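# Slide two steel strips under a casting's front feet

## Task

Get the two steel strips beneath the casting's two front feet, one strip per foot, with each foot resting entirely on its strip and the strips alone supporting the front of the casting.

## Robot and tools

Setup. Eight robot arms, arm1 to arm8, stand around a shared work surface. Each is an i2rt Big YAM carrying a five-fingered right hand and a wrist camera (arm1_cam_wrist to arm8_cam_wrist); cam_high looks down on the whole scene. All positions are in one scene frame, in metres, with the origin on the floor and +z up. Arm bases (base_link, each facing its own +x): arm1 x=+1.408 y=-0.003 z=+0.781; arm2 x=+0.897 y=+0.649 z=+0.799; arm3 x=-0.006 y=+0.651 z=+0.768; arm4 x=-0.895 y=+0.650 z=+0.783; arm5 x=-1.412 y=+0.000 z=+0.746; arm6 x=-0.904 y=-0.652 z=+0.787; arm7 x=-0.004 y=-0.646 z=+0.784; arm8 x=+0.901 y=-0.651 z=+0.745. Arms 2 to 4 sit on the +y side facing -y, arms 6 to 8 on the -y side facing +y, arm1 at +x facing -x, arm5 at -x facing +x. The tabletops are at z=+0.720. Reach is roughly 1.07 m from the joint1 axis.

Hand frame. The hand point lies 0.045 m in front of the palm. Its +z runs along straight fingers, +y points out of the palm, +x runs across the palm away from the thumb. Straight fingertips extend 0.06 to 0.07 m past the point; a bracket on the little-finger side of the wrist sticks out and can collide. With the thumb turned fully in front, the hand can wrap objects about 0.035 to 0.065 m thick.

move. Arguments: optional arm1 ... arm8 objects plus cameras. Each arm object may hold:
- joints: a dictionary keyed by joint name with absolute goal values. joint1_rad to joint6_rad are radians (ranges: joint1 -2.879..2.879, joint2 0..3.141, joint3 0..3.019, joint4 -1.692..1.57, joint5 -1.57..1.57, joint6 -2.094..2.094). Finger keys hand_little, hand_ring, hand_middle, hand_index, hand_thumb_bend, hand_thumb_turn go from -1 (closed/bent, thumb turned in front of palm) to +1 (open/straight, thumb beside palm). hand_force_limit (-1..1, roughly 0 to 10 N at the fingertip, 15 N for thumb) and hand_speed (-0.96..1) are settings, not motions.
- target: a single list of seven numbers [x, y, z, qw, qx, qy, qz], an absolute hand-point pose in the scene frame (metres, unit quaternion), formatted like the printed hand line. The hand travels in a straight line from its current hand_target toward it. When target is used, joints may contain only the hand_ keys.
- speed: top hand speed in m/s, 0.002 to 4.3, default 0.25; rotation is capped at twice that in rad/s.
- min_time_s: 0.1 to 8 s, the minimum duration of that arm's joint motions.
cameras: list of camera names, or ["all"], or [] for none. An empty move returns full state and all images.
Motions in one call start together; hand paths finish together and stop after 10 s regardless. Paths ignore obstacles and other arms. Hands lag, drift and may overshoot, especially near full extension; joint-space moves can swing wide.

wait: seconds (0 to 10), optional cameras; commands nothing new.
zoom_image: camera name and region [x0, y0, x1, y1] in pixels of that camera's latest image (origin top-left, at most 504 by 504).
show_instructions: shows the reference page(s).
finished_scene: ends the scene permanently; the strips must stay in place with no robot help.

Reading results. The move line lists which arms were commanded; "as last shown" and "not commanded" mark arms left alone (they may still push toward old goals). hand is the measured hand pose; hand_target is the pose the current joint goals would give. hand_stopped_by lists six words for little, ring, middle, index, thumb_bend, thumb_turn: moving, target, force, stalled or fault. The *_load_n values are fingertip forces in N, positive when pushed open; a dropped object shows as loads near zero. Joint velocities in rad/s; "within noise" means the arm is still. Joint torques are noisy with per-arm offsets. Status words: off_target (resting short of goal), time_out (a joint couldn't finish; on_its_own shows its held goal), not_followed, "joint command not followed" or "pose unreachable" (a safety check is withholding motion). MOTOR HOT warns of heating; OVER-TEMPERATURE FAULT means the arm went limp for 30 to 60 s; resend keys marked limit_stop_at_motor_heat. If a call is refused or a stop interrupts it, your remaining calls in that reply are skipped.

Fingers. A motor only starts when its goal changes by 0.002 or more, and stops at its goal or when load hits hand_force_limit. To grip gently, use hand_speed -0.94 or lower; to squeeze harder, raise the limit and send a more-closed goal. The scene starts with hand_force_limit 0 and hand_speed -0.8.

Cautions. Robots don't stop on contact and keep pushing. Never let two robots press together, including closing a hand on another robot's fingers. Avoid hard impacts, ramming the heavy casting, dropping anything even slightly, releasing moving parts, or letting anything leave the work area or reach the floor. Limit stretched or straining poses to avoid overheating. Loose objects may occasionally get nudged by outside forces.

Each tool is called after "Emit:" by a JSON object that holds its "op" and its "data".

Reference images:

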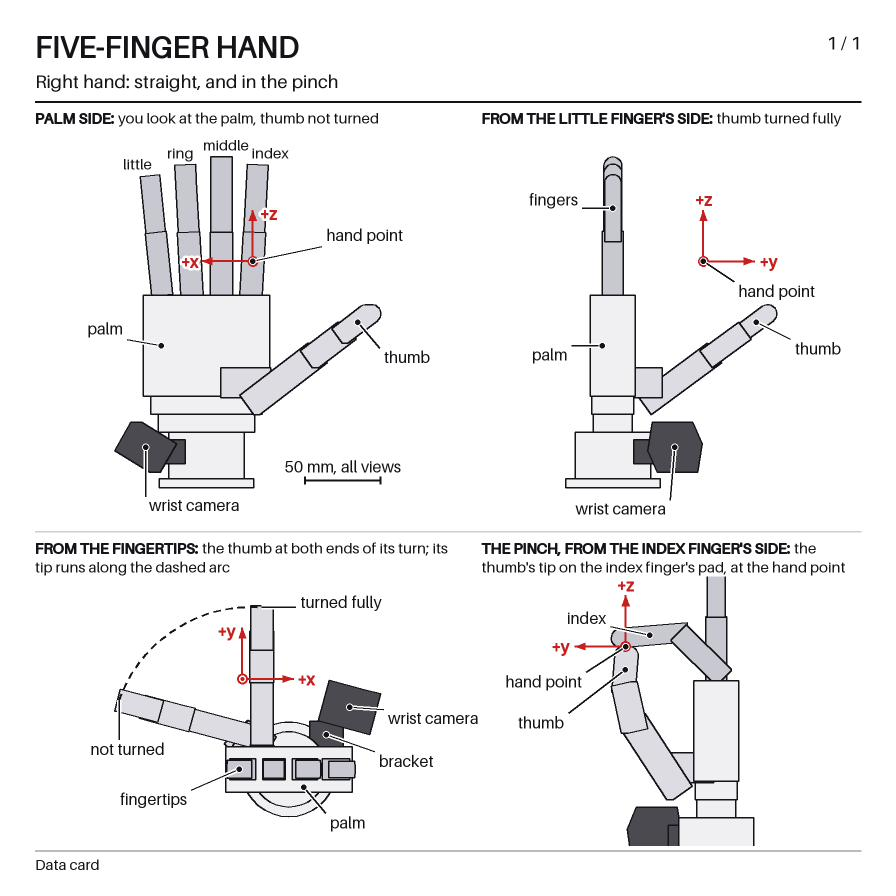

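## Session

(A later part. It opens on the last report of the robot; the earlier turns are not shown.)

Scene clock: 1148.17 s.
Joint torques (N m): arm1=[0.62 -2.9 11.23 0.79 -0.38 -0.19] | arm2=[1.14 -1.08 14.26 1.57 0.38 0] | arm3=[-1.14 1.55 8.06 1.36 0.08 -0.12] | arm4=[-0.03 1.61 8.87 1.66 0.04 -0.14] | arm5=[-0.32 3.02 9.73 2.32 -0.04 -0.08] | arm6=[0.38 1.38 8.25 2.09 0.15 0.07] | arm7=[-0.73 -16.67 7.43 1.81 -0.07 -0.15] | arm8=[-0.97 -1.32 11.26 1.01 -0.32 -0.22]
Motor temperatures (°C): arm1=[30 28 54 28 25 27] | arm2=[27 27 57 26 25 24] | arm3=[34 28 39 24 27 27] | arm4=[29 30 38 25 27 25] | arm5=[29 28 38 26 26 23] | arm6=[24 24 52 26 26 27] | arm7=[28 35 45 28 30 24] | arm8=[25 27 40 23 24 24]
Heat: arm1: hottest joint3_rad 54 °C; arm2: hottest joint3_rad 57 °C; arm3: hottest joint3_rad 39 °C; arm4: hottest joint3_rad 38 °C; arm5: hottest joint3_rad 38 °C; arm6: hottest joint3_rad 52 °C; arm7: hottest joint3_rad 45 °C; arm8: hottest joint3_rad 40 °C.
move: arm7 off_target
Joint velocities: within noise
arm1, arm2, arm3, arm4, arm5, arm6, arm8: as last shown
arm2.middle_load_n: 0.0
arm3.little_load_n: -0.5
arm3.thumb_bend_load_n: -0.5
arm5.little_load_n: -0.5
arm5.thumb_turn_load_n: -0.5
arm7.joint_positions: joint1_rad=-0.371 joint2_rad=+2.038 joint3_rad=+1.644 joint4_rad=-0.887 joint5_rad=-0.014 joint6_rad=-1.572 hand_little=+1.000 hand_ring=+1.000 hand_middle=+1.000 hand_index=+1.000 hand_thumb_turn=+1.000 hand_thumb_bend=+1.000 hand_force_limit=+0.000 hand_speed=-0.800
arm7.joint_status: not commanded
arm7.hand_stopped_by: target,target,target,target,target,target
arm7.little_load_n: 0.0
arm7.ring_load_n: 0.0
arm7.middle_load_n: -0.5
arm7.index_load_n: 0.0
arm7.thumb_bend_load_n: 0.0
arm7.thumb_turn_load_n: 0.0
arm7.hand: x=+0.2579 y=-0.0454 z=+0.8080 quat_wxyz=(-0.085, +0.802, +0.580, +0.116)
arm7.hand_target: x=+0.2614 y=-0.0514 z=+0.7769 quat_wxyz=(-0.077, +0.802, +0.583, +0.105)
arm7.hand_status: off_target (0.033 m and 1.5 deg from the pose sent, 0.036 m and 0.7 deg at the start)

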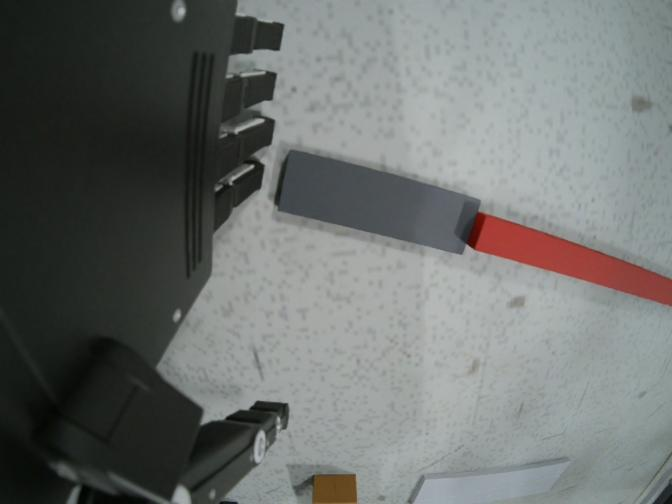

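Emit:
{"op": "wait", "data": {"seconds": 0.1, "cameras": ["cam_high", "arm1_cam_wrist"]}}

Emit:
{"op": "zoom_image", "data": {"camera": "cam_high", "region": [340, 90, 500, 290]}}

Scene clock: 1162.53 s.
Joint torques (N m): arm1=[0.73 -3.02 11.22 0.79 -0.38 -0.18] | arm2=[1.14 -1.08 14.26 1.55 0.38 0] | arm3=[-1.2 0.85 7.92 1.33 0.08 -0.11] | arm4=[-0.26 1.55 8.95 1.66 0.06 -0.14] | arm5=[-0.67 3.19 9.66 2.39 -0.04 -0.08] | arm6=[0.44 1.38 8.29 2.07 0.16 0.06] | arm7=[-0.85 -16.44 7.46 1.88 -0.08 -0.15] | arm8=[-0.85 -1.26 11.29 1.01 -0.32 -0.21]
Motor temperatures (°C): arm1=[30 27 55 28 25 27] | arm2=[27 27 57 26 25 24] | arm3=[34 28 39 24 27 27] | arm4=[29 30 38 25 27 25] | arm5=[29 28 38 26 26 23] | arm6=[24 24 52 26 26 27] | arm7=[28 34 42 29 30 24] | arm8=[25 27 41 23 24 24]
Heat: arm1: hottest joint3_rad 55 °C; arm2: hottest joint3_rad 57 °C; arm3: hottest joint3_rad 39 °C; arm4: hottest joint3_rad 38 °C; arm5: hottest joint3_rad 38 °C; arm6: hottest joint3_rad 52 °C; arm7: hottest joint3_rad 42 °C; arm8: hottest joint3_rad 41 °C.
Joint velocities: within noise
arm1.joint_positions: joint1_rad=+0.223 joint2_rad=+0.961 joint3_rad=+0.456 joint4_rad=+0.248 joint5_rad=-1.087 joint6_rad=-0.166 hand_little=+1.000 hand_ring=+1.000 hand_middle=+0.400 hand_index=+0.400 hand_thumb_turn=-1.000 hand_thumb_bend=+0.200 hand_force_limit=+1.000 hand_speed=+0.400
arm1.joint_status: not commanded
arm1.hand_stopped_by: target,target,target,target,target,target
arm1.little_load_n: 0.0
arm1.ring_load_n: 0.0
arm1.middle_load_n: 0.0
arm1.index_load_n: 0.0
arm1.thumb_bend_load_n: 0.0
arm1.thumb_turn_load_n: 0.0
arm1.hand: x=+1.1356 y=-0.2506 z=+0.9770 quat_wxyz=(-0.068, +0.115, +0.742, -0.657)
arm1.hand_target: x=+1.1210 y=-0.2497 z=+0.9998 quat_wxyz=(-0.090, +0.100, +0.736, -0.663)
arm1.hand_status: not commanded
arm2.joint_positions: joint1_rad=+0.650 joint2_rad=+0.880 joint3_rad=+0.271 joint4_rad=+0.120 joint5_rad=+0.426 joint6_rad=+0.171 hand_little=+1.000 hand_ring=+1.000 hand_middle=+0.600 hand_index=+0.600 hand_thumb_turn=-1.000 hand_thumb_bend=+0.300 hand_force_limit=+0.600 hand_speed=+0.300
arm2.joint_status: not commanded
arm2.hand_stopped_by: target,target,target,target,target,target
arm2.little_load_n: 0.0
arm2.ring_load_n: -0.5
arm2.middle_load_n: 0.0
arm2.index_load_n: -0.5
arm2.thumb_bend_load_n: 0.0
arm2.thumb_turn_load_n: 0.0
arm2.hand: x=+1.0859 y=+0.3430 z=+0.8747 quat_wxyz=(-0.049, +0.100, -0.838, +0.533)
arm2.hand_target: x=+1.0992 y=+0.3312 z=+0.9003 quat_wxyz=(-0.062, +0.093, -0.829, +0.549)
arm2.hand_status: not commanded
arm3.joint_positions: joint1_rad=-0.143 joint2_rad=+0.630 joint3_rad=+1.453 joint4_rad=-1.273 joint5_rad=+0.068 joint6_rad=-1.049 hand_little=+1.000 hand_ring=+1.000 hand_middle=+1.000 hand_index=+1.000 hand_thumb_turn=+1.000 hand_thumb_bend=+1.000 hand_force_limit=+0.000 hand_speed=-0.800
arm3.joint_status: not commanded
arm3.hand_stopped_by: target,target,target,target,target,target
arm3.little_load_n: 0.0
arm3.ring_load_n: 0.0
arm3.middle_load_n: 0.0
arm3.index_load_n: 0.0
arm3.thumb_bend_load_n: 0.0
arm3.thumb_turn_load_n: 0.0
arm3.hand: x=-0.1053 y=+0.4353 z=+1.2896 quat_wxyz=(+0.325, +0.336, -0.778, +0.421)
arm3.hand_target: x=-0.1051 y=+0.4368 z=+1.2986 quat_wxyz=(+0.330, +0.333, -0.773, +0.428)
arm3.hand_status: not commanded
arm4.joint_positions: joint1_rad=+0.343 joint2_rad=+0.602 joint3_rad=+1.329 joint4_rad=-1.163 joint5_rad=-0.020 joint6_rad=-1.080 hand_little=+1.000 hand_ring=+1.000 hand_middle=+1.000 hand_index=+1.000 hand_thumb_turn=+1.000 hand_thumb_bend=+1.000 hand_force_limit=+0.000 hand_speed=-0.800
arm4.joint_status: not commanded
arm4.hand_stopped_by: target,target,target,target,target,target
arm4.little_load_n: 0.0
arm4.ring_load_n: -0.5
arm4.middle_load_n: 0.0
arm4.index_load_n: 0.0
arm4.thumb_bend_load_n: 0.0
arm4.thumb_turn_load_n: -0.5
arm4.hand: x=-0.8393 y=+0.4005 z=+1.2738 quat_wxyz=(+0.182, +0.559, -0.631, +0.506)
arm4.hand_target: x=-0.8397 y=+0.4016 z=+1.2840 quat_wxyz=(+0.185, +0.555, -0.626, +0.515)
arm4.hand_status: not commanded
arm5.joint_positions: joint1_rad=+0.438 joint2_rad=+0.625 joint3_rad=+1.349 joint4_rad=-1.251 joint5_rad=-0.254 joint6_rad=-0.999 hand_little=+1.000 hand_ring=+1.000 hand_middle=+1.000 hand_index=+1.000 hand_thumb_turn=+1.000 hand_thumb_bend=+1.000 hand_force_limit=+0.000 hand_speed=-0.800
arm5.joint_status: not commanded
arm5.hand_stopped_by: target,target,target,target,target,target
arm5.little_load_n: -0.5
arm5.ring_load_n: 0.0
arm5.middle_load_n: 0.0
arm5.index_load_n: 0.0
arm5.thumb_bend_load_n: 0.0
arm5.thumb_turn_load_n: 0.0
arm5.hand: x=-1.2023 y=+0.1277 z=+1.2197 quat_wxyz=(-0.345, +0.862, +0.025, +0.372)
arm5.hand_target: x=-1.2027 y=+0.1275 z=+1.2290 quat_wxyz=(-0.349, +0.856, +0.027, +0.380)
arm5.hand_status: not commanded
arm6.joint_positions: joint1_rad=-0.375 joint2_rad=+0.618 joint3_rad=+1.405 joint4_rad=-1.167 joint5_rad=+0.287 joint6_rad=-1.422 hand_little=+1.000 hand_ring=+1.000 hand_middle=+1.000 hand_index=+1.000 hand_thumb_turn=+1.000 hand_thumb_bend=+1.000 hand_force_limit=+0.000 hand_speed=-0.800
arm6.joint_status: not commanded
arm6.hand_stopped_by: target,target,target,target,target,target
arm6.little_load_n: -0.5
arm6.ring_load_n: 0.0
arm6.middle_load_n: 0.0
arm6.index_load_n: 0.0
arm6.thumb_bend_load_n: 0.0
arm6.thumb_turn_load_n: 0.0
arm6.hand: x=-0.7223 y=-0.4619 z=+1.3335 quat_wxyz=(-0.258, +0.745, +0.355, +0.501)
arm6.hand_target: x=-0.7230 y=-0.4639 z=+1.3457 quat_wxyz=(-0.267, +0.739, +0.350, +0.510)
arm6.hand_status: not commanded
arm7.joint_positions: joint1_rad=-0.371 joint2_rad=+2.038 joint3_rad=+1.644 joint4_rad=-0.887 joint5_rad=-0.014 joint6_rad=-1.572 hand_little=+1.000 hand_ring=+1.000 hand_middle=+1.000 hand_index=+1.000 hand_thumb_turn=+1.000 hand_thumb_bend=+1.000 hand_force_limit=+0.000 hand_speed=-0.800
arm7.joint_status: not commanded
arm7.hand_stopped_by: target,target,target,target,target,target
arm7.little_load_n: 0.0
arm7.ring_load_n: 0.0
arm7.middle_load_n: 0.0
arm7.index_load_n: 0.0
arm7.thumb_bend_load_n: 0.0
arm7.thumb_turn_load_n: 0.0
arm7.hand: x=+0.2579 y=-0.0454 z=+0.8080 quat_wxyz=(-0.085, +0.802, +0.580, +0.116)
arm7.hand_target: x=+0.2614 y=-0.0514 z=+0.7769 quat_wxyz=(-0.077, +0.802, +0.583, +0.105)
arm7.hand_status: off_target (0.033 m and 1.5 deg from the pose sent, 0.036 m and 0.7 deg at the start)
arm8.joint_positions: joint1_rad=-1.423 joint2_rad=+0.958 joint3_rad=+0.263 joint4_rad=+0.424 joint5_rad=-1.113 joint6_rad=-0.181 hand_little=+1.000 hand_ring=+1.000 hand_middle=+0.400 hand_index=+0.400 hand_thumb_turn=-1.000 hand_thumb_bend=+0.200 hand_force_limit=+1.000 hand_speed=-0.300
arm8.joint_status: not commanded
arm8.hand_stopped_by: target,target,target,target,target,target
arm8.little_load_n: 0.0
arm8.ring_load_n: 0.0
arm8.middle_load_n: 0.0
arm8.index_load_n: 0.0
arm8.thumb_bend_load_n: 0.0
arm8.thumb_turn_load_n: 0.0
arm8.hand: x=+1.1326 y=-0.4193 z=+0.8801 quat_wxyz=(-0.658, +0.741, -0.113, +0.068)
arm8.hand_target: x=+1.1492 y=-0.4202 z=+0.9000 quat_wxyz=(-0.663, +0.736, -0.100, +0.090)
arm8.hand_status: not commanded
wait: 0.10 s; at rest from the start
pictures: arm1_cam_wrist, cam_high

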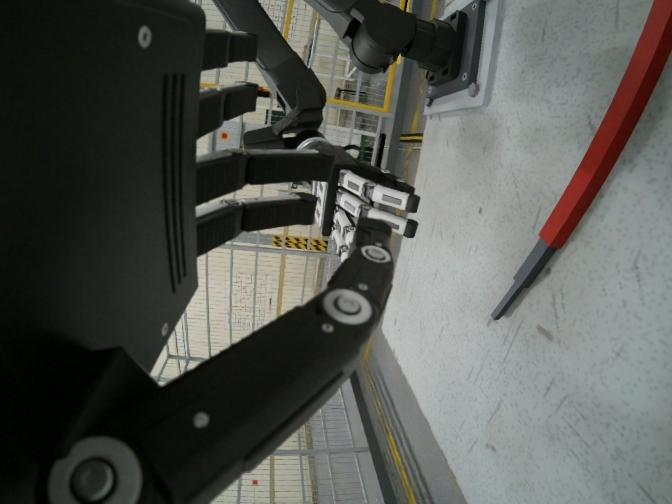

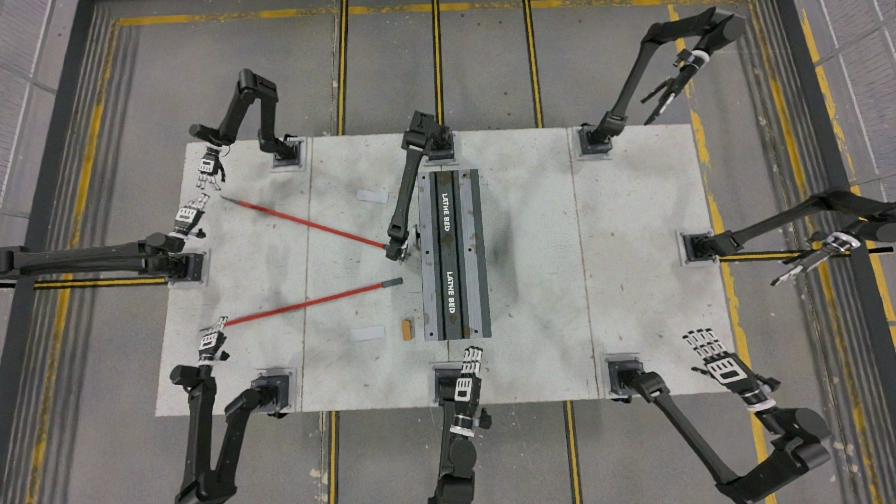

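Scaled by 2.520.

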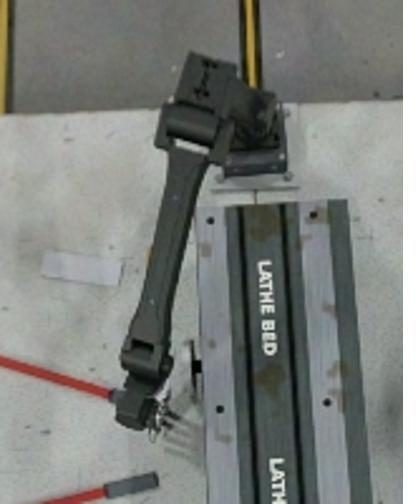

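Emit:
{"op": "move", "data": {"arm7": {"target": [0.262, -0.080, 0.95, -0.0768, 0.8021, 0.5828, 0.1056], "speed": 0.3}}}

Emit:
{"op": "move", "data": {"arm7": {"target": [0.20, -0.38, 1.10, -0.0768, 0.8021, 0.5828, 0.1056], "speed": 0.5}, "arm8": {"joints": {"hand_speed": 0.4, "hand_index": 1, "hand_middle": 1, "hand_thumb_bend": 1, "hand_thumb_turn": 1}, "target": [0.55, -0.22, 0.92, 0.3966, 0.5664, 0.5936, 0.4156], "speed": 0.6}, "cameras": ["arm8_cam_wrist"]}}

Scene clock: 1184.67 s.
Joint torques (N m): arm1=[0.73 -2.96 11.22 0.76 -0.38 -0.19] | arm2=[1.14 -1.08 14.26 1.54 0.38 0] | arm3=[-1.26 1.55 8.09 1.37 0.08 -0.13] | arm4=[-0.09 1.61 8.92 1.62 0.05 -0.13] | arm5=[-0.97 2.78 9.88 2.33 -0.05 -0.09] | arm6=[0.44 1.44 8.27 2.06 0.16 0.06] | arm7=[-0.91 -17.38 13.16 0.2 -0.09 -0.15] | arm8=[-0.97 -1.26 11.25 1.01 -0.32 -0.22]
Motor temperatures (°C): arm1=[30 27 55 28 25 27] | arm2=[27 27 58 26 25 24] | arm3=[34 28 39 24 27 27] | arm4=[29 30 38 25 27 25] | arm5=[29 28 38 26 26 23] | arm6=[24 24 52 26 26 27] | arm7=[28 34 39 29 29 24] | arm8=[25 27 41 23 24 24]
Heat: arm1: hottest joint3_rad 55 °C; arm2: hottest joint3_rad 58 °C; arm3: hottest joint3_rad 39 °C; arm4: hottest joint3_rad 38 °C; arm5: hottest joint3_rad 38 °C; arm6: hottest joint3_rad 52 °C; arm7: hottest joint3_rad 39 °C; arm8: hottest joint3_rad 41 °C.
move: arm7 off_target
Joint velocities: within noise
arm1, arm2, arm3, arm4, arm5, arm6, arm8: as last shown
arm1.ring_load_n: -0.5
arm2.ring_load_n: 0.0
arm2.index_load_n: 0.0
arm4.ring_load_n: 0.0
arm4.thumb_turn_load_n: 0.0
arm5.little_load_n: 0.0
arm6.little_load_n: 0.0
arm7.joint_positions: joint1_rad=-0.389 joint2_rad=+1.865 joint3_rad=+1.742 joint4_rad=-1.203 joint5_rad=-0.018 joint6_rad=-1.592 hand_little=+1.000 hand_ring=+1.000 hand_middle=+1.000 hand_index=+1.000 hand_thumb_turn=+1.000 hand_thumb_bend=+1.000 hand_force_limit=+0.000 hand_speed=-0.800
arm7.joint_status: not commanded
arm7.hand_stopped_by: target,target,target,target,target,target
arm7.little_load_n: 0.0
arm7.ring_load_n: 0.0
arm7.middle_load_n: 0.0
arm7.index_load_n: 0.0
arm7.thumb_bend_load_n: 0.0
arm7.thumb_turn_load_n: 0.0
arm7.hand: x=+0.2531 y=-0.0876 z=+0.9411 quat_wxyz=(-0.072, +0.804, +0.583, +0.098)
arm7.hand_target: x=+0.2620 y=-0.0804 z=+0.9500 quat_wxyz=(-0.077, +0.802, +0.583, +0.106)
arm7.hand_status: off_target (0.015 m and 1.1 deg from the pose sent, 0.146 m and 1.5 deg at the start)
pictures: none

Scene clock: 1188.67 s.
Joint torques (N m): arm1=[0.62 -3.02 11.22 0.8 -0.37 -0.19] | arm2=[1.14 -1.08 14.24 1.55 0.38 0] | arm3=[-0.97 0.21 8.02 1.33 0.03 -0.12] | arm4=[-0.09 1.55 8.9 1.65 0.04 -0.14] | arm5=[-1.14 3.66 9.72 2.43 -0.08 -0.05] | arm6=[0.5 1.38 8.25 2.07 0.15 0.06] | arm7=[-0.97 -6.95 9.68 0.25 -0.12 -0.13] | arm8=[1.2 -14.45 8.16 -1.4 0.66 -0.24]
Motor temperatures (°C): arm1=[30 27 56 28 25 27] | arm2=[27 27 58 26 25 24] | arm3=[34 28 39 24 27 27] | arm4=[29 30 38 25 27 25] | arm5=[29 28 38 26 26 23] | arm6=[24 24 52 26 26 27] | arm7=[28 34 39 29 29 24] | arm8=[25 27 41 23 24 24]
Heat: arm1: hottest joint3_rad 56 °C; arm2: hottest joint3_rad 58 °C; arm3: hottest joint3_rad 39 °C; arm4: hottest joint3_rad 38 °C; arm5: hottest joint3_rad 38 °C; arm6: hottest joint3_rad 52 °C; arm7: hottest joint3_rad 39 °C; arm8: hottest joint3_rad 41 °C.
move: arm7 done; arm8 off_target
Joint velocities: within noise
arm1, arm2, arm3, arm4, arm5, arm6: as last shown
arm1.ring_load_n: 0.0
arm4.ring_load_n: -0.5
arm4.thumb_bend_load_n: 0.5
arm5.middle_load_n: -0.5
arm7.joint_positions: joint1_rad=-0.543 joint2_rad=+1.098 joint3_rad=+1.325 joint4_rad=-1.531 joint5_rad=-0.059 joint6_rad=-1.742 hand_little=+1.000 hand_ring=+1.000 hand_middle=+1.000 hand_index=+1.000 hand_thumb_turn=+1.000 hand_thumb_bend=+1.000 hand_force_limit=+0.000 hand_speed=-0.800
arm7.joint_status: not commanded
arm7.hand_stopped_by: target,target,target,target,target,target
arm7.little_load_n: 0.0
arm7.ring_load_n: 0.0
arm7.middle_load_n: 0.0
arm7.index_load_n: 0.0
arm7.thumb_bend_load_n: 0.0
arm7.thumb_turn_load_n: 0.0
arm7.hand: x=+0.1982 y=-0.3759 z=+1.1015 quat_wxyz=(-0.079, +0.802, +0.583, +0.109)
arm7.hand_target: x=+0.1999 y=-0.3800 z=+1.1000 quat_wxyz=(-0.077, +0.802, +0.583, +0.106)
arm7.hand_status: done (0.005 m and 0.5 deg from the pose sent, 0.337 m and 1.1 deg at the start)
arm8.joint_positions: joint1_rad=+0.920 joint2_rad=+2.118 joint3_rad=+1.899 joint4_rad=-1.688 joint5_rad=+0.856 joint6_rad=-0.782 hand_little=+1.000 hand_ring=+1.000 hand_middle=+1.000 hand_index=+1.000 hand_thumb_turn=+1.000 hand_thumb_bend=+1.000 hand_force_limit=+1.000 hand_speed=+0.400
arm8.joint_status: all done
arm8.hand_stopped_by: target,target,target,target,target,target
arm8.little_load_n: 0.0
arm8.ring_load_n: 0.0
arm8.middle_load_n: 0.0
arm8.index_load_n: 0.0
arm8.thumb_bend_load_n: 0.0
arm8.thumb_turn_load_n: 0.0
arm8.hand: x=+0.5575 y=-0.2162 z=+0.9184 quat_wxyz=(+0.122, +0.520, +0.733, +0.421)
arm8.hand_target: x=+0.5507 y=-0.2200 z=+0.9195 quat_wxyz=(+0.125, +0.508, +0.739, +0.423)
arm8.hand_status: off_target (0.009 m and 35.8 deg from the pose sent, 0.617 m and 166.3 deg at the start; pose on its path clipped on 50 of 120 steps; a joint's target at an end of its range on 61 of 120 steps)

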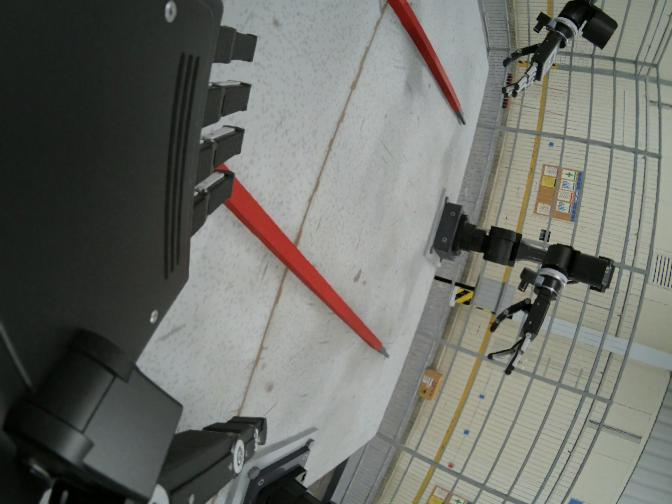

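Emit:
{"op": "move", "data": {"arm8": {"target": [0.50, -0.16, 0.95, 0.4640, -0.6627, -0.4815, 0.3371], "speed": 0.6}, "cameras": ["arm8_cam_wrist"]}}

Scene clock: 1195.13 s.
Joint torques (N m): arm1=[0.73 -3.08 11.19 0.79 -0.38 -0.19] | arm2=[1.08 -1.08 14.26 1.55 0.38 0] | arm3=[-1.38 0.91 8.09 1.44 0.06 -0.09] | arm4=[-0.15 1.79 8.88 1.69 0.05 -0.14] | arm5=[-0.97 3.19 9.76 2.44 -0.06 -0.09] | arm6=[0.5 1.38 8.25 2.06 0.15 0.06] | arm7=[-0.91 -6.83 9.7 0.23 -0.11 -0.15] | arm8=[-0.32 -12.45 8.32 2.41 -0.2 -0.06]
Motor temperatures (°C): arm1=[30 27 56 28 25 27] | arm2=[27 27 58 26 25 24] | arm3=[34 28 39 24 27 27] | arm4=[29 30 38 25 27 25] | arm5=[29 28 38 26 26 23] | arm6=[24 24 52 26 26 27] | arm7=[27 33 39 29 29 24] | arm8=[25 27 40 23 24 24]
Heat: arm1: hottest joint3_rad 56 °C; arm2: hottest joint3_rad 58 °C; arm3: hottest joint3_rad 39 °C; arm4: hottest joint3_rad 38 °C; arm5: hottest joint3_rad 38 °C; arm6: hottest joint3_rad 52 °C; arm7: hottest joint3_rad 39 °C; arm8: hottest joint3_rad 40 °C.
move: arm8 off_target
Joint velocities: within noise
arm1, arm2, arm3, arm4, arm5, arm6, arm7: as last shown
arm3.ring_load_n: -0.5
arm4.ring_load_n: 0.0
arm4.thumb_bend_load_n: 0.0
arm5.middle_load_n: 0.0
arm5.index_load_n: -0.5
arm8.joint_positions: joint1_rad=+0.428 joint2_rad=+1.623 joint3_rad=+1.229 joint4_rad=-0.107 joint5_rad=-0.739 joint6_rad=-0.335 hand_little=+1.000 hand_ring=+1.000 hand_middle=+1.000 hand_index=+1.000 hand_thumb_turn=+1.000 hand_thumb_bend=+1.000 hand_force_limit=+1.000 hand_speed=+0.400
arm8.joint_status: not commanded
arm8.hand_stopped_by: target,target,target,target,target,target
arm8.little_load_n: 0.0
arm8.ring_load_n: 0.0
arm8.middle_load_n: 0.0
arm8.index_load_n: 0.0
arm8.thumb_bend_load_n: 0.0
arm8.thumb_turn_load_n: 0.0
arm8.hand: x=+0.4975 y=-0.1626 z=+0.9338 quat_wxyz=(-0.447, +0.670, +0.485, -0.340)
arm8.hand_target: x=+0.5001 y=-0.1600 z=+0.9498 quat_wxyz=(-0.464, +0.663, +0.482, -0.337)
arm8.hand_status: off_target (0.017 m and 2.2 deg from the pose sent, 0.086 m and 120.1 deg at the start)

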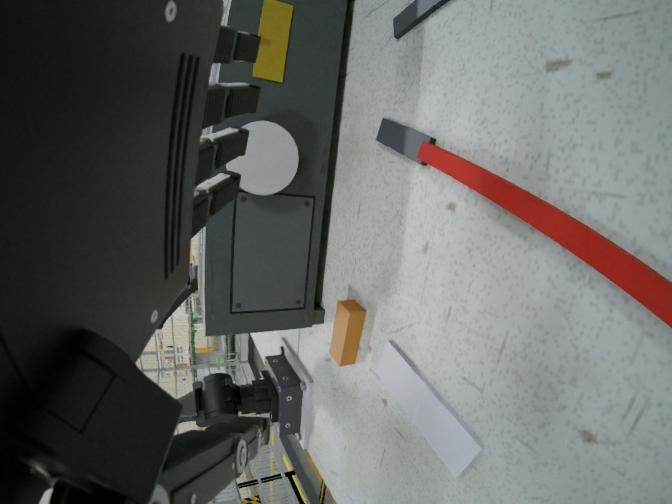

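Emit:
{"op": "zoom_image", "data": {"camera": "arm8_cam_wrist", "region": [310, 80, 480, 220]}}

Scaled by 2.965 from the camera's image (finer frame: 960x720).

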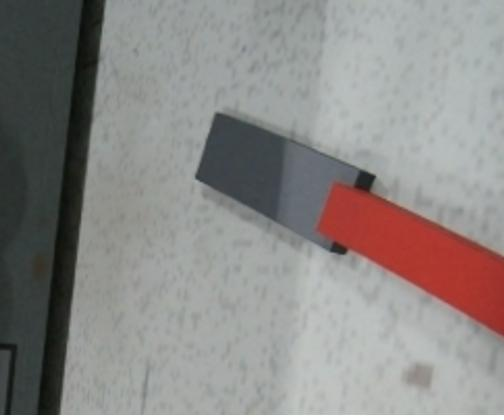

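Emit:
{"op": "move", "data": {"arm8": {"target": [0.24, -0.04, 0.82, 0.4640, -0.6627, -0.4815, 0.3371], "speed": 0.3, "joints": {"hand_index": 0.0, "hand_middle": 0.0}}, "cameras": ["arm8_cam_wrist"]}}

Scene clock: 1211.37 s.
Joint torques (N m): arm1=[0.73 -3.02 11.19 0.79 -0.39 -0.19] | arm2=[1.14 -1.08 14.24 1.54 0.39 0] | arm3=[-0.32 0.91 7.82 1.47 0.1 -0.13] | arm4=[-0.26 1.67 8.91 1.65 0.05 -0.14] | arm5=[-0.97 3.14 9.77 2.4 -0.04 -0.08] | arm6=[0.44 1.38 8.29 2.09 0.16 0.07] | arm7=[-0.91 -6.77 9.69 0.27 -0.13 -0.17] | arm8=[0.91 -18.32 13.29 1.28 -0.26 -0.05]
Motor temperatures (°C): arm1=[30 27 56 28 24 27] | arm2=[27 27 58 26 25 24] | arm3=[33 28 39 24 27 27] | arm4=[29 30 38 25 27 25] | arm5=[29 28 38 26 26 23] | arm6=[24 24 52 26 26 27] | arm7=[27 33 38 28 29 24] | arm8=[25 28 40 24 24 24]
Heat: arm1: hottest joint3_rad 56 °C; arm2: hottest joint3_rad 58 °C; arm3: hottest joint3_rad 39 °C; arm4: hottest joint3_rad 38 °C; arm5: hottest joint3_rad 38 °C; arm6: hottest joint3_rad 52 °C; arm7: hottest joint3_rad 38 °C; arm8: hottest joint3_rad 40 °C.
move: arm8 off_target
Joint velocities: within noise
arm1, arm2, arm3, arm4, arm5, arm6, arm7: as last shown
arm2.index_load_n: -0.5
arm3.index_load_n: -0.5
arm5.index_load_n: 0.0
arm8.joint_positions: joint1_rad=+0.653 joint2_rad=+2.342 joint3_rad=+1.981 joint4_rad=-0.070 joint5_rad=-0.519 joint6_rad=-0.214 hand_little=+1.000 hand_ring=+1.000 hand_middle=+0.000 hand_index=+0.000 hand_thumb_turn=+1.000 hand_thumb_bend=+1.000 hand_force_limit=+1.000 hand_speed=+0.400
arm8.joint_status: all done
arm8.hand_stopped_by: target,target,target,target,target,target
arm8.little_load_n: 0.0
arm8.ring_load_n: 0.0
arm8.middle_load_n: 0.0
arm8.index_load_n: 0.0
arm8.thumb_bend_load_n: 0.0
arm8.thumb_turn_load_n: 0.0
arm8.hand: x=+0.2532 y=-0.0477 z=+0.7938 quat_wxyz=(-0.449, +0.675, +0.483, -0.332)
arm8.hand_target: x=+0.2412 y=-0.0412 z=+0.8202 quat_wxyz=(-0.464, +0.663, +0.481, -0.337)
arm8.hand_status: off_target (0.030 m and 2.3 deg from the pose sent, 0.307 m and 2.2 deg at the start)

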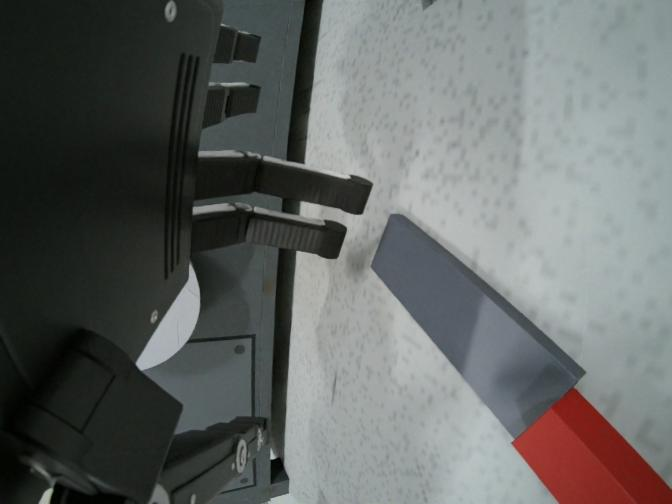

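Emit:
{"op": "move", "data": {"arm8": {"target": [0.187, -0.061, 0.805, 0.4824, -0.6890, -0.4432, 0.3103], "speed": 0.2}, "cameras": ["arm8_cam_wrist"]}}

Scene clock: 1222.60 s.
Joint torques (N m): arm1=[0.62 -2.84 11.19 0.79 -0.38 -0.19] | arm2=[1.08 -1.03 14.26 1.54 0.38 0] | arm3=[-1.61 1.38 8.1 1.43 0.1 -0.12] | arm4=[-0.15 1.61 8.92 1.68 0.03 -0.14] | arm5=[-0.73 3.08 9.74 2.41 -0.08 -0.06] | arm6=[0.44 1.44 8.25 2.06 0.15 0.06] | arm7=[-0.91 -6.65 9.68 0.18 -0.12 -0.15] | arm8=[0.32 -18.14 13.48 2.24 -0.07 -0.05]
Motor temperatures (°C): arm1=[30 27 56 28 24 27] | arm2=[27 27 58 26 25 24] | arm3=[33 28 39 24 27 27] | arm4=[29 30 38 25 27 25] | arm5=[29 28 38 26 26 23] | arm6=[24 24 52 26 26 27] | arm7=[27 32 38 28 29 24] | arm8=[25 29 43 23 24 24]
Heat: arm1: hottest joint3_rad 56 °C; arm2: hottest joint3_rad 58 °C; arm3: hottest joint3_rad 39 °C; arm4: hottest joint3_rad 38 °C; arm5: hottest joint3_rad 38 °C; arm6: hottest joint3_rad 52 °C; arm7: hottest joint3_rad 38 °C; arm8: hottest joint3_rad 43 °C.
move: arm8 off_target
Joint velocities: within noise
arm1, arm2, arm3, arm4, arm5, arm6, arm7: as last shown
arm2.index_load_n: 0.0
arm3.ring_load_n: 0.0
arm4.middle_load_n: -0.5
arm6.ring_load_n: 0.5
arm8.joint_positions: joint1_rad=+0.754 joint2_rad=+2.374 joint3_rad=+2.012 joint4_rad=-0.046 joint5_rad=-0.336 joint6_rad=-0.133 hand_little=+1.000 hand_ring=+1.000 hand_middle=+0.000 hand_index=+0.000 hand_thumb_turn=+1.000 hand_thumb_bend=+1.000 hand_force_limit=+1.000 hand_speed=+0.400
arm8.joint_status: not commanded
arm8.hand_stopped_by: target,target,target,target,target,target
arm8.little_load_n: 0.0
arm8.ring_load_n: 0.0
arm8.middle_load_n: 0.0
arm8.index_load_n: 0.0
arm8.thumb_bend_load_n: 0.0
arm8.thumb_turn_load_n: 0.0
arm8.hand: x=+0.1957 y=-0.0796 z=+0.7823 quat_wxyz=(-0.460, +0.700, +0.453, -0.306)
arm8.hand_target: x=+0.1888 y=-0.0624 z=+0.8055 quat_wxyz=(-0.483, +0.689, +0.443, -0.310)
arm8.hand_status: off_target (0.031 m and 3.0 deg from the pose sent, 0.068 m and 6.7 deg at the start)

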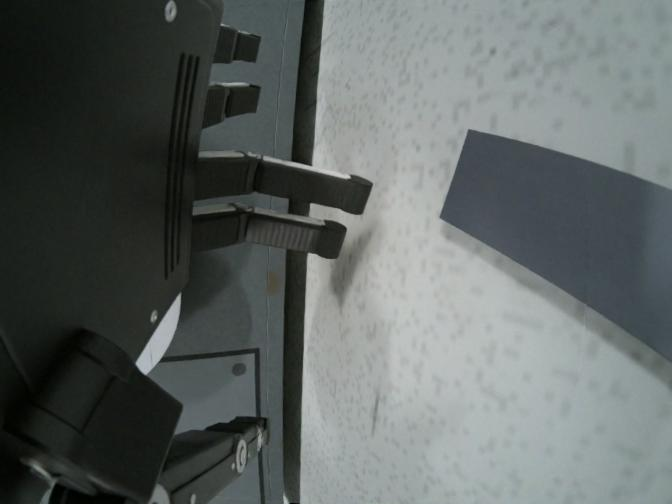

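Emit:
{"op": "move", "data": {"arm8": {"target": [0.186, -0.026, 0.795, 0.4611, -0.6585, -0.4873, 0.3412], "speed": 0.2}, "cameras": ["arm8_cam_wrist"]}}

Scene clock: 1239.77 s.
Joint torques (N m): arm1=[0.62 -2.96 11.21 0.81 -0.38 -0.19] | arm2=[1.14 -1.08 14.26 1.54 0.39 0] | arm3=[-0.67 1.26 8.12 1.58 0.08 -0.09] | arm4=[-0.03 1.67 8.92 1.65 0.04 -0.13] | arm5=[-0.85 3.25 9.63 2.4 -0.06 -0.08] | arm6=[0.44 1.32 8.28 2.09 0.15 0.06] | arm7=[-1.03 -7 9.69 0.23 -0.12 -0.15] | arm8=[0.26 -19.55 13.89 1.25 -0.28 -0.2]
Motor temperatures (°C): arm1=[30 27 57 28 24 27] | arm2=[27 27 58 26 25 24] | arm3=[33 28 39 24 27 27] | arm4=[29 30 38 25 27 25] | arm5=[29 28 38 26 26 23] | arm6=[24 24 52 26 26 27] | arm7=[27 31 38 28 29 24] | arm8=[25 32 42 24 24 24]
Heat: arm1: hottest joint3_rad 57 °C; arm2: hottest joint3_rad 58 °C; arm3: hottest joint3_rad 39 °C; arm4: hottest joint3_rad 38 °C; arm5: hottest joint3_rad 38 °C; arm6: hottest joint3_rad 52 °C; arm7: hottest joint3_rad 38 °C; arm8: hottest joint3_rad 42 °C.
move: arm8 off_target
Joint velocities: within noise
arm1, arm2, arm3, arm4, arm5, arm6, arm7: as last shown
arm1.ring_load_n: -0.5
arm3.index_load_n: 0.0
arm3.thumb_turn_load_n: -0.5
arm4.middle_load_n: 0.0
arm6.ring_load_n: 0.0
arm7.index_load_n: -0.5
arm8.joint_positions: joint1_rad=+0.695 joint2_rad=+2.531 joint3_rad=+2.285 joint4_rad=-0.174 joint5_rad=-0.500 joint6_rad=-0.190 hand_little=+1.000 hand_ring=+1.000 hand_middle=+0.000 hand_index=+0.000 hand_thumb_turn=+1.000 hand_thumb_bend=+1.000 hand_force_limit=+1.000 hand_speed=+0.400
arm8.joint_status: not commanded
arm8.hand_stopped_by: target,target,target,target,target,target
arm8.little_load_n: 0.0
arm8.ring_load_n: 0.0
arm8.middle_load_n: 0.0
arm8.index_load_n: -0.5
arm8.thumb_bend_load_n: 0.0
arm8.thumb_turn_load_n: -0.5
arm8.hand: x=+0.1940 y=-0.0358 z=+0.7741 quat_wxyz=(-0.445, +0.671, +0.485, -0.341)
arm8.hand_target: x=+0.1870 y=-0.0271 z=+0.7952 quat_wxyz=(-0.462, +0.658, +0.487, -0.341)
arm8.hand_status: off_target (0.024 m and 2.3 deg from the pose sent, 0.056 m and 7.4 deg at the start)

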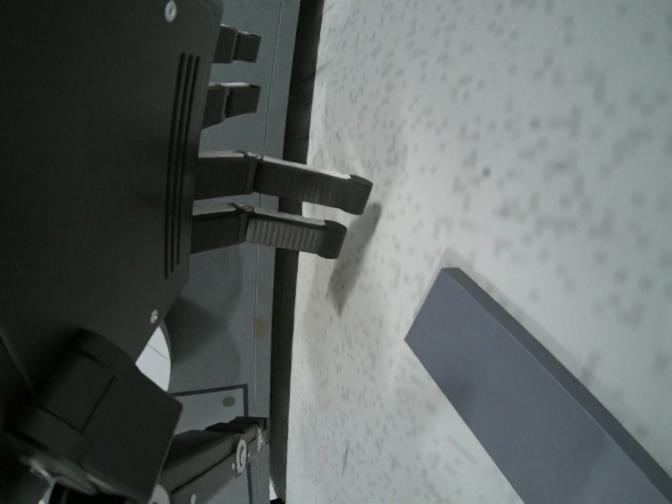

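Emit:
{"op": "move", "data": {"arm8": {"target": [0.186, -0.055, 0.773, 0.4611, -0.6585, -0.4873, 0.3412], "speed": 0.15}, "cameras": ["arm8_cam_wrist"]}}

Scene clock: 1251.23 s.
Joint torques (N m): arm1=[0.67 -3.02 11.19 0.79 -0.38 -0.19] | arm2=[1.08 -1.08 14.24 1.54 0.38 0] | arm3=[-1.03 1.61 7.86 1.39 0.02 -0.11] | arm4=[-0.15 1.61 8.92 1.65 0.04 -0.13] | arm5=[-0.97 3.19 9.8 2.36 -0.09 -0.08] | arm6=[0.38 1.32 8.29 2.09 0.16 0.06] | arm7=[-0.85 -6.95 9.63 0.27 -0.13 -0.16] | arm8=[1.96 -21.25 8.03 2.17 -0.15 -0.11]
Motor temperatures (°C): arm1=[30 27 57 28 24 27] | arm2=[27 27 58 26 25 24] | arm3=[33 27 39 24 27 27] | arm4=[28 30 38 25 27 25] | arm5=[29 28 38 26 26 23] | arm6=[24 24 52 26 26 27] | arm7=[27 31 38 28 29 24] | arm8=[25 33 43 23 24 24]
Heat: arm1: hottest joint3_rad 57 °C; arm2: hottest joint3_rad 58 °C; arm3: hottest joint3_rad 39 °C; arm4: hottest joint3_rad 38 °C; arm5: hottest joint3_rad 38 °C; arm6: hottest joint3_rad 52 °C; arm7: hottest joint3_rad 38 °C; arm8: hottest joint3_rad 43 °C.
move: arm8 off_target
Joint velocities: within noise
arm1, arm2, arm3, arm4, arm5, arm6, arm7: as last shown
arm1.ring_load_n: 0.0
arm7.index_load_n: 0.0
arm8.joint_positions: joint1_rad=+0.699 joint2_rad=+2.508 joint3_rad=+2.189 joint4_rad=-0.081 joint5_rad=-0.482 joint6_rad=-0.190 hand_little=+1.000 hand_ring=+1.000 hand_middle=+0.000 hand_index=+0.000 hand_thumb_turn=+1.000 hand_thumb_bend=+1.000 hand_force_limit=+1.000 hand_speed=+0.400
arm8.joint_status: not commanded
arm8.hand_stopped_by: target,target,target,target,target,target
arm8.little_load_n: 0.0
arm8.ring_load_n: 0.0
arm8.middle_load_n: 0.0
arm8.index_load_n: 0.5
arm8.thumb_bend_load_n: 0.0
arm8.thumb_turn_load_n: 0.0
arm8.hand: x=+0.1988 y=-0.0413 z=+0.7587 quat_wxyz=(-0.456, +0.668, +0.482, -0.336)
arm8.hand_target: x=+0.1861 y=-0.0549 z=+0.7729 quat_wxyz=(-0.461, +0.658, +0.487, -0.341)
arm8.hand_status: off_target (0.024 m and 1.5 deg from the pose sent, 0.021 m and 2.3 deg at the start)

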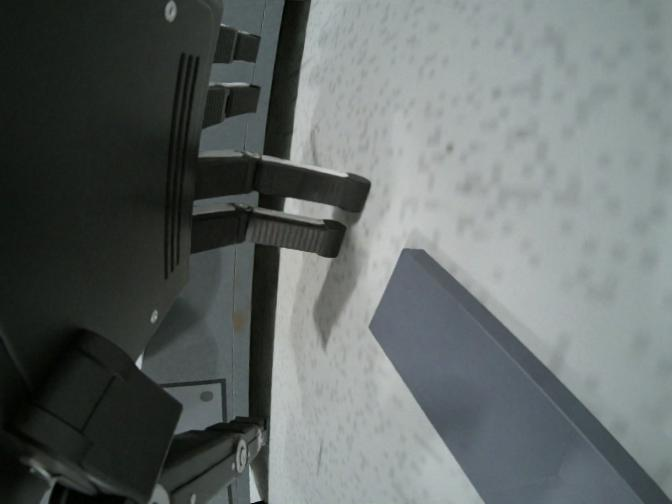

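Emit:
{"op": "move", "data": {"arm8": {"target": [0.192, -0.068, 0.766, 0.4611, -0.6585, -0.4873, 0.3412], "speed": 0.15}, "cameras": ["arm8_cam_wrist"]}}

Scene clock: 1263.40 s.
Joint torques (N m): arm1=[0.67 -3.02 11.22 0.81 -0.38 -0.19] | arm2=[1.14 -1.08 14.24 1.54 0.39 0] | arm3=[-0.91 1.9 8.17 1.33 0.1 -0.14] | arm4=[-0.03 1.67 8.91 1.65 0.05 -0.13] | arm5=[-0.97 2.84 9.74 2.36 -0.07 -0.07] | arm6=[0.44 1.32 8.28 2.07 0.16 0.06] | arm7=[-0.91 -6.77 9.66 0.27 -0.13 -0.15] | arm8=[2.08 -20.54 7.68 1.98 -0.18 -0.1]
Motor temperatures (°C): arm1=[30 27 57 28 24 27] | arm2=[27 27 59 26 25 24] | arm3=[33 27 39 24 27 27] | arm4=[28 30 38 25 27 25] | arm5=[29 28 38 26 26 22] | arm6=[24 24 52 26 26 27] | arm7=[27 31 38 28 29 24] | arm8=[25 36 42 24 24 24]
Heat: arm1: hottest joint3_rad 57 °C; arm2: hottest joint3_rad 59 °C; arm3: hottest joint3_rad 39 °C; arm4: hottest joint3_rad 38 °C; arm5: hottest joint3_rad 38 °C; arm6: hottest joint3_rad 52 °C; arm7: hottest joint3_rad 38 °C; arm8: hottest joint3_rad 42 °C.
move: arm8 off_target
Joint velocities: arm1=[within noise] | arm2=[within noise] | arm3=[within noise] | arm4=[-0.044 -0.015 0.012 0.007 -0.051 -0.037] | arm5=[within noise] | arm6=[within noise] | arm7=[within noise] | arm8=[within noise]
arm1.joint_positions: joint1_rad=+0.223 joint2_rad=+0.961 joint3_rad=+0.456 joint4_rad=+0.248 joint5_rad=-1.087 joint6_rad=-0.166 hand_little=+1.000 hand_ring=+1.000 hand_middle=+0.400 hand_index=+0.400 hand_thumb_turn=-1.000 hand_thumb_bend=+0.200 hand_force_limit=+1.000 hand_speed=+0.400
arm1.joint_status: not commanded
arm1.hand_stopped_by: target,target,target,target,target,target
arm1.little_load_n: 0.0
arm1.ring_load_n: 0.0
arm1.middle_load_n: 0.0
arm1.index_load_n: 0.0
arm1.thumb_bend_load_n: 0.0
arm1.thumb_turn_load_n: 0.0
arm1.hand: x=+1.1356 y=-0.2506 z=+0.9770 quat_wxyz=(-0.068, +0.115, +0.742, -0.657)
arm1.hand_target: x=+1.1210 y=-0.2497 z=+0.9998 quat_wxyz=(-0.090, +0.100, +0.736, -0.663)
arm1.hand_status: not commanded
arm2.joint_positions: joint1_rad=+0.650 joint2_rad=+0.880 joint3_rad=+0.271 joint4_rad=+0.120 joint5_rad=+0.426 joint6_rad=+0.171 hand_little=+1.000 hand_ring=+1.000 hand_middle=+0.600 hand_index=+0.600 hand_thumb_turn=-1.000 hand_thumb_bend=+0.300 hand_force_limit=+0.600 hand_speed=+0.300
arm2.joint_status: not commanded
arm2.hand_stopped_by: target,target,target,target,target,target
arm2.little_load_n: 0.0
arm2.ring_load_n: 0.0
arm2.middle_load_n: 0.0
arm2.index_load_n: 0.0
arm2.thumb_bend_load_n: 0.0
arm2.thumb_turn_load_n: 0.0
arm2.hand: x=+1.0859 y=+0.3430 z=+0.8747 quat_wxyz=(-0.049, +0.100, -0.838, +0.533)
arm2.hand_target: x=+1.0992 y=+0.3312 z=+0.9003 quat_wxyz=(-0.062, +0.093, -0.829, +0.549)
arm2.hand_status: not commanded
arm3.joint_positions: joint1_rad=-0.143 joint2_rad=+0.630 joint3_rad=+1.453 joint4_rad=-1.273 joint5_rad=+0.068 joint6_rad=-1.049 hand_little=+1.000 hand_ring=+1.000 hand_middle=+1.000 hand_index=+1.000 hand_thumb_turn=+1.000 hand_thumb_bend=+1.000 hand_force_limit=+0.000 hand_speed=-0.800
arm3.joint_status: not commanded
arm3.hand_stopped_by: target,target,target,target,target,target
arm3.little_load_n: 0.0
arm3.ring_load_n: 0.0
arm3.middle_load_n: 0.0
arm3.index_load_n: 0.0
arm3.thumb_bend_load_n: 0.0
arm3.thumb_turn_load_n: 0.0
arm3.hand: x=-0.1053 y=+0.4353 z=+1.2896 quat_wxyz=(+0.325, +0.336, -0.778, +0.421)
arm3.hand_target: x=-0.1051 y=+0.4368 z=+1.2986 quat_wxyz=(+0.330, +0.333, -0.773, +0.428)
arm3.hand_status: not commanded
arm4.joint_positions: joint1_rad=+0.343 joint2_rad=+0.602 joint3_rad=+1.329 joint4_rad=-1.163 joint5_rad=-0.020 joint6_rad=-1.080 hand_little=+1.000 hand_ring=+1.000 hand_middle=+1.000 hand_index=+1.000 hand_thumb_turn=+1.000 hand_thumb_bend=+1.000 hand_force_limit=+0.000 hand_speed=-0.800
arm4.joint_status: not commanded
arm4.hand_stopped_by: target,target,target,target,target,target
arm4.little_load_n: 0.0
arm4.ring_load_n: 0.0
arm4.middle_load_n: -0.5
arm4.index_load_n: 0.0
arm4.thumb_bend_load_n: 0.0
arm4.thumb_turn_load_n: 0.0
arm4.hand: x=-0.8393 y=+0.4005 z=+1.2738 quat_wxyz=(+0.182, +0.559, -0.631, +0.506)
arm4.hand_target: x=-0.8397 y=+0.4016 z=+1.2840 quat_wxyz=(+0.185, +0.555, -0.626, +0.515)
arm4.hand_status: not commanded
arm5.joint_positions: joint1_rad=+0.438 joint2_rad=+0.625 joint3_rad=+1.349 joint4_rad=-1.251 joint5_rad=-0.254 joint6_rad=-0.999 hand_little=+1.000 hand_ring=+1.000 hand_middle=+1.000 hand_index=+1.000 hand_thumb_turn=+1.000 hand_thumb_bend=+1.000 hand_force_limit=+0.000 hand_speed=-0.800
arm5.joint_status: not commanded
arm5.hand_stopped_by: target,target,target,target,target,target
arm5.little_load_n: 0.0
arm5.ring_load_n: 0.0
arm5.middle_load_n: 0.0
arm5.index_load_n: 0.0
arm5.thumb_bend_load_n: 0.0
arm5.thumb_turn_load_n: 0.0
arm5.hand: x=-1.2023 y=+0.1277 z=+1.2197 quat_wxyz=(-0.345, +0.862, +0.025, +0.372)
arm5.hand_target: x=-1.2027 y=+0.1275 z=+1.2290 quat_wxyz=(-0.349, +0.856, +0.027, +0.380)
arm5.hand_status: not commanded
arm6.joint_positions: joint1_rad=-0.375 joint2_rad=+0.618 joint3_rad=+1.405 joint4_rad=-1.167 joint5_rad=+0.287 joint6_rad=-1.422 hand_little=+1.000 hand_ring=+1.000 hand_middle=+1.000 hand_index=+1.000 hand_thumb_turn=+1.000 hand_thumb_bend=+1.000 hand_force_limit=+0.000 hand_speed=-0.800
arm6.joint_status: not commanded
arm6.hand_stopped_by: target,target,target,target,target,target
arm6.little_load_n: 0.0
arm6.ring_load_n: 0.0
arm6.middle_load_n: 0.0
arm6.index_load_n: 0.0
arm6.thumb_bend_load_n: 0.5
arm6.thumb_turn_load_n: 0.0
arm6.hand: x=-0.7223 y=-0.4619 z=+1.3335 quat_wxyz=(-0.258, +0.745, +0.355, +0.501)
arm6.hand_target: x=-0.7230 y=-0.4639 z=+1.3457 quat_wxyz=(-0.267, +0.739, +0.350, +0.510)
arm6.hand_status: not commanded
arm7: as last shown
arm8.joint_positions: joint1_rad=+0.704 joint2_rad=+2.468 joint3_rad=+2.102 joint4_rad=-0.022 joint5_rad=-0.475 joint6_rad=-0.190 hand_little=+1.000 hand_ring=+1.000 hand_middle=+0.000 hand_index=+0.000 hand_thumb_turn=+1.000 hand_thumb_bend=+1.000 hand_force_limit=+1.000 hand_speed=+0.400
arm8.joint_status: not commanded
arm8.hand_stopped_by: target,target,target,target,target,target
arm8.little_load_n: 0.0
arm8.ring_load_n: 0.0
arm8.middle_load_n: 1.0
arm8.index_load_n: 0.0
arm8.thumb_bend_load_n: 0.0
arm8.thumb_turn_load_n: 0.0
arm8.hand: x=+0.2036 y=-0.0521 z=+0.7574 quat_wxyz=(-0.461, +0.665, +0.482, -0.335)
arm8.hand_target: x=+0.1920 y=-0.0677 z=+0.7660 quat_wxyz=(-0.461, +0.658, +0.487, -0.341)
arm8.hand_status: off_target (0.021 m and 1.2 deg from the pose sent, 0.028 m and 1.6 deg at the start)

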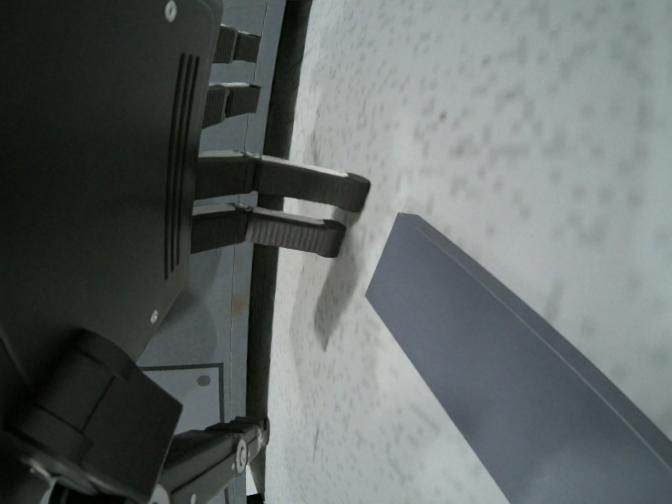

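Emit:
{"op": "move", "data": {"arm8": {"target": [0.2525, -0.0875, 0.761, 0.4611, -0.6585, -0.4873, 0.3412], "speed": 0.12}, "cameras": ["arm8_cam_wrist"]}}

Scene clock: 1272.07 s.
Joint torques (N m): arm1=[0.62 -3.02 11.21 0.8 -0.38 -0.19] | arm2=[1.14 -1.14 14.26 1.57 0.39 0] | arm3=[-1.32 1.49 8.09 1.39 0.1 -0.05] | arm4=[-0.09 1.79 8.91 1.63 0.06 -0.14] | arm5=[-0.73 3.02 9.74 2.33 -0.07 -0.09] | arm6=[0.44 1.44 8.28 2.09 0.15 0.06] | arm7=[-0.91 -6.95 9.68 0.25 -0.13 -0.16] | arm8=[-1.14 -19.43 6.54 1.5 -0.27 -0.16]
Motor temperatures (°C): arm1=[30 27 57 27 24 27] | arm2=[27 27 59 26 25 24] | arm3=[33 27 39 24 27 27] | arm4=[28 30 38 25 27 25] | arm5=[29 28 38 26 26 22] | arm6=[24 24 53 26 26 27] | arm7=[27 30 38 28 29 24] | arm8=[25 36 41 24 24 24]
Heat: arm1: hottest joint3_rad 57 °C; arm2: hottest joint3_rad 59 °C; arm3: hottest joint3_rad 39 °C; arm4: hottest joint3_rad 38 °C; arm5: hottest joint3_rad 38 °C; arm6: hottest joint3_rad 53 °C; arm7: hottest joint3_rad 38 °C; arm8: hottest joint3_rad 41 °C.
move: arm8 off_target
Joint velocities: within noise
arm1, arm2, arm3, arm4, arm5, arm6, arm7: as last shown
arm1.thumb_turn_load_n: -0.5
arm3.middle_load_n: -0.5
arm4.middle_load_n: 0.0
arm6.thumb_bend_load_n: 0.0
arm7.thumb_bend_load_n: -0.5
arm8.joint_positions: joint1_rad=+0.704 joint2_rad=+2.329 joint3_rad=+1.815 joint4_rad=+0.131 joint5_rad=-0.510 joint6_rad=-0.200 hand_little=+1.000 hand_ring=+1.000 hand_middle=+0.001 hand_index=+0.000 hand_thumb_turn=+1.000 hand_thumb_bend=+1.000 hand_force_limit=+1.000 hand_speed=+0.400
arm8.joint_status: not commanded
arm8.hand_stopped_by: target,target,target,target,target,target
arm8.little_load_n: 0.0
arm8.ring_load_n: 0.0
arm8.middle_load_n: 6.0
arm8.index_load_n: 0.0
arm8.thumb_bend_load_n: 0.0
arm8.thumb_turn_load_n: -0.5
arm8.hand: x=+0.2376 y=-0.0959 z=+0.7548 quat_wxyz=(-0.459, +0.654, +0.492, -0.346)
arm8.hand_target: x=+0.2520 y=-0.0875 z=+0.7607 quat_wxyz=(-0.461, +0.658, +0.487, -0.341)
arm8.hand_status: off_target (0.018 m and 0.9 deg from the pose sent, 0.060 m and 1.2 deg at the start)

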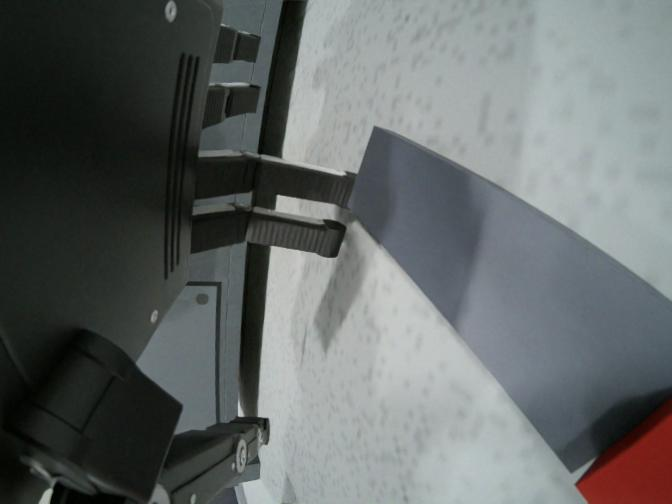

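Emit:
{"op": "move", "data": {"arm8": {"target": [0.250, -0.073, 0.761, 0.4611, -0.6585, -0.4873, 0.3412], "speed": 0.1}, "cameras": ["arm8_cam_wrist"]}}

Scene clock: 1287.27 s.
Joint torques (N m): arm1=[0.73 -3.02 11.23 0.83 -0.38 -0.2] | arm2=[1.14 -1.08 14.24 1.55 0.38 0] | arm3=[-1.14 1.49 7.84 1.5 0.09 -0.12] | arm4=[-0.21 1.49 8.9 1.66 0.04 -0.14] | arm5=[-0.85 3.37 9.69 2.36 -0.07 -0.08] | arm6=[0.38 1.38 8.25 2.07 0.15 0.07] | arm7=[-0.73 -7 9.68 0.21 -0.12 -0.15] | arm8=[-2.08 -17.44 10.89 0.57 -0.46 -0.14]
Motor temperatures (°C): arm1=[30 27 58 27 24 27] | arm2=[27 27 59 26 25 24] | arm3=[33 27 39 24 27 27] | arm4=[28 30 38 25 27 25] | arm5=[29 28 38 26 26 22] | arm6=[24 24 53 26 26 27] | arm7=[27 30 38 28 29 24] | arm8=[25 35 39 23 24 24]
Heat: arm1: hottest joint3_rad 58 °C; arm2: hottest joint3_rad 59 °C; arm3: hottest joint3_rad 39 °C; arm4: hottest joint3_rad 38 °C; arm5: hottest joint3_rad 38 °C; arm6: hottest joint3_rad 53 °C; arm7: hottest joint3_rad 38 °C; arm8: hottest joint3_rad 39 °C.
move: arm8 off_target
Joint velocities: within noise
arm1, arm2, arm3, arm4, arm5, arm6: as last shown
arm1.little_load_n: -0.5
arm1.ring_load_n: -0.5
arm1.middle_load_n: -0.5
arm1.thumb_bend_load_n: 0.5
arm1.thumb_turn_load_n: 0.0
arm2.middle_load_n: -0.5
arm3.ring_load_n: -0.5
arm3.middle_load_n: 0.0
arm7.joint_positions: joint1_rad=-0.543 joint2_rad=+1.098 joint3_rad=+1.325 joint4_rad=-1.531 joint5_rad=-0.059 joint6_rad=-1.742 hand_little=+1.000 hand_ring=+1.000 hand_middle=+1.000 hand_index=+1.000 hand_thumb_turn=+1.000 hand_thumb_bend=+1.000 hand_force_limit=+0.000 hand_speed=-0.800
arm7.joint_status: not commanded
arm7.hand_stopped_by: target,target,target,target,target,target
arm7.little_load_n: 0.0
arm7.ring_load_n: 0.0
arm7.middle_load_n: -0.5
arm7.index_load_n: 0.0
arm7.thumb_bend_load_n: 0.0
arm7.thumb_turn_load_n: 0.0
arm7.hand: x=+0.1982 y=-0.3759 z=+1.1015 quat_wxyz=(-0.079, +0.802, +0.583, +0.109)
arm7.hand_target: x=+0.1999 y=-0.3800 z=+1.1000 quat_wxyz=(-0.077, +0.802, +0.583, +0.106)
arm7.hand_status: not commanded
arm8.joint_positions: joint1_rad=+0.703 joint2_rad=+2.329 joint3_rad=+1.819 joint4_rad=+0.123 joint5_rad=-0.514 joint6_rad=-0.204 hand_little=+1.000 hand_ring=+1.000 hand_middle=+0.001 hand_index=+0.000 hand_thumb_turn=+1.000 hand_thumb_bend=+1.000 hand_force_limit=+1.000 hand_speed=+0.400
arm8.joint_status: not commanded
arm8.hand_stopped_by: target,target,target,target,target,target
arm8.little_load_n: 0.0
arm8.ring_load_n: 0.0
arm8.middle_load_n: 6.5
arm8.index_load_n: 0.0
arm8.thumb_bend_load_n: 0.0
arm8.thumb_turn_load_n: 0.0
arm8.hand: x=+0.2375 y=-0.0960 z=+0.7557 quat_wxyz=(-0.458, +0.653, +0.494, -0.346)
arm8.hand_target: x=+0.2504 y=-0.0737 z=+0.7611 quat_wxyz=(-0.461, +0.658, +0.487, -0.341)
arm8.hand_status: off_target (0.027 m and 1.2 deg from the pose sent, 0.027 m and 0.9 deg at the start)

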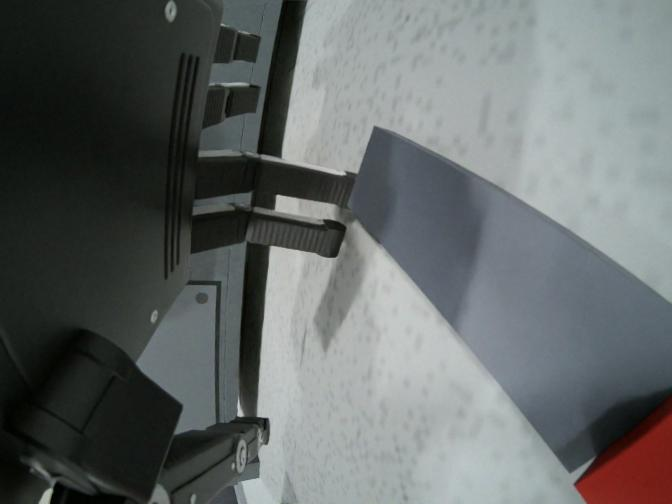

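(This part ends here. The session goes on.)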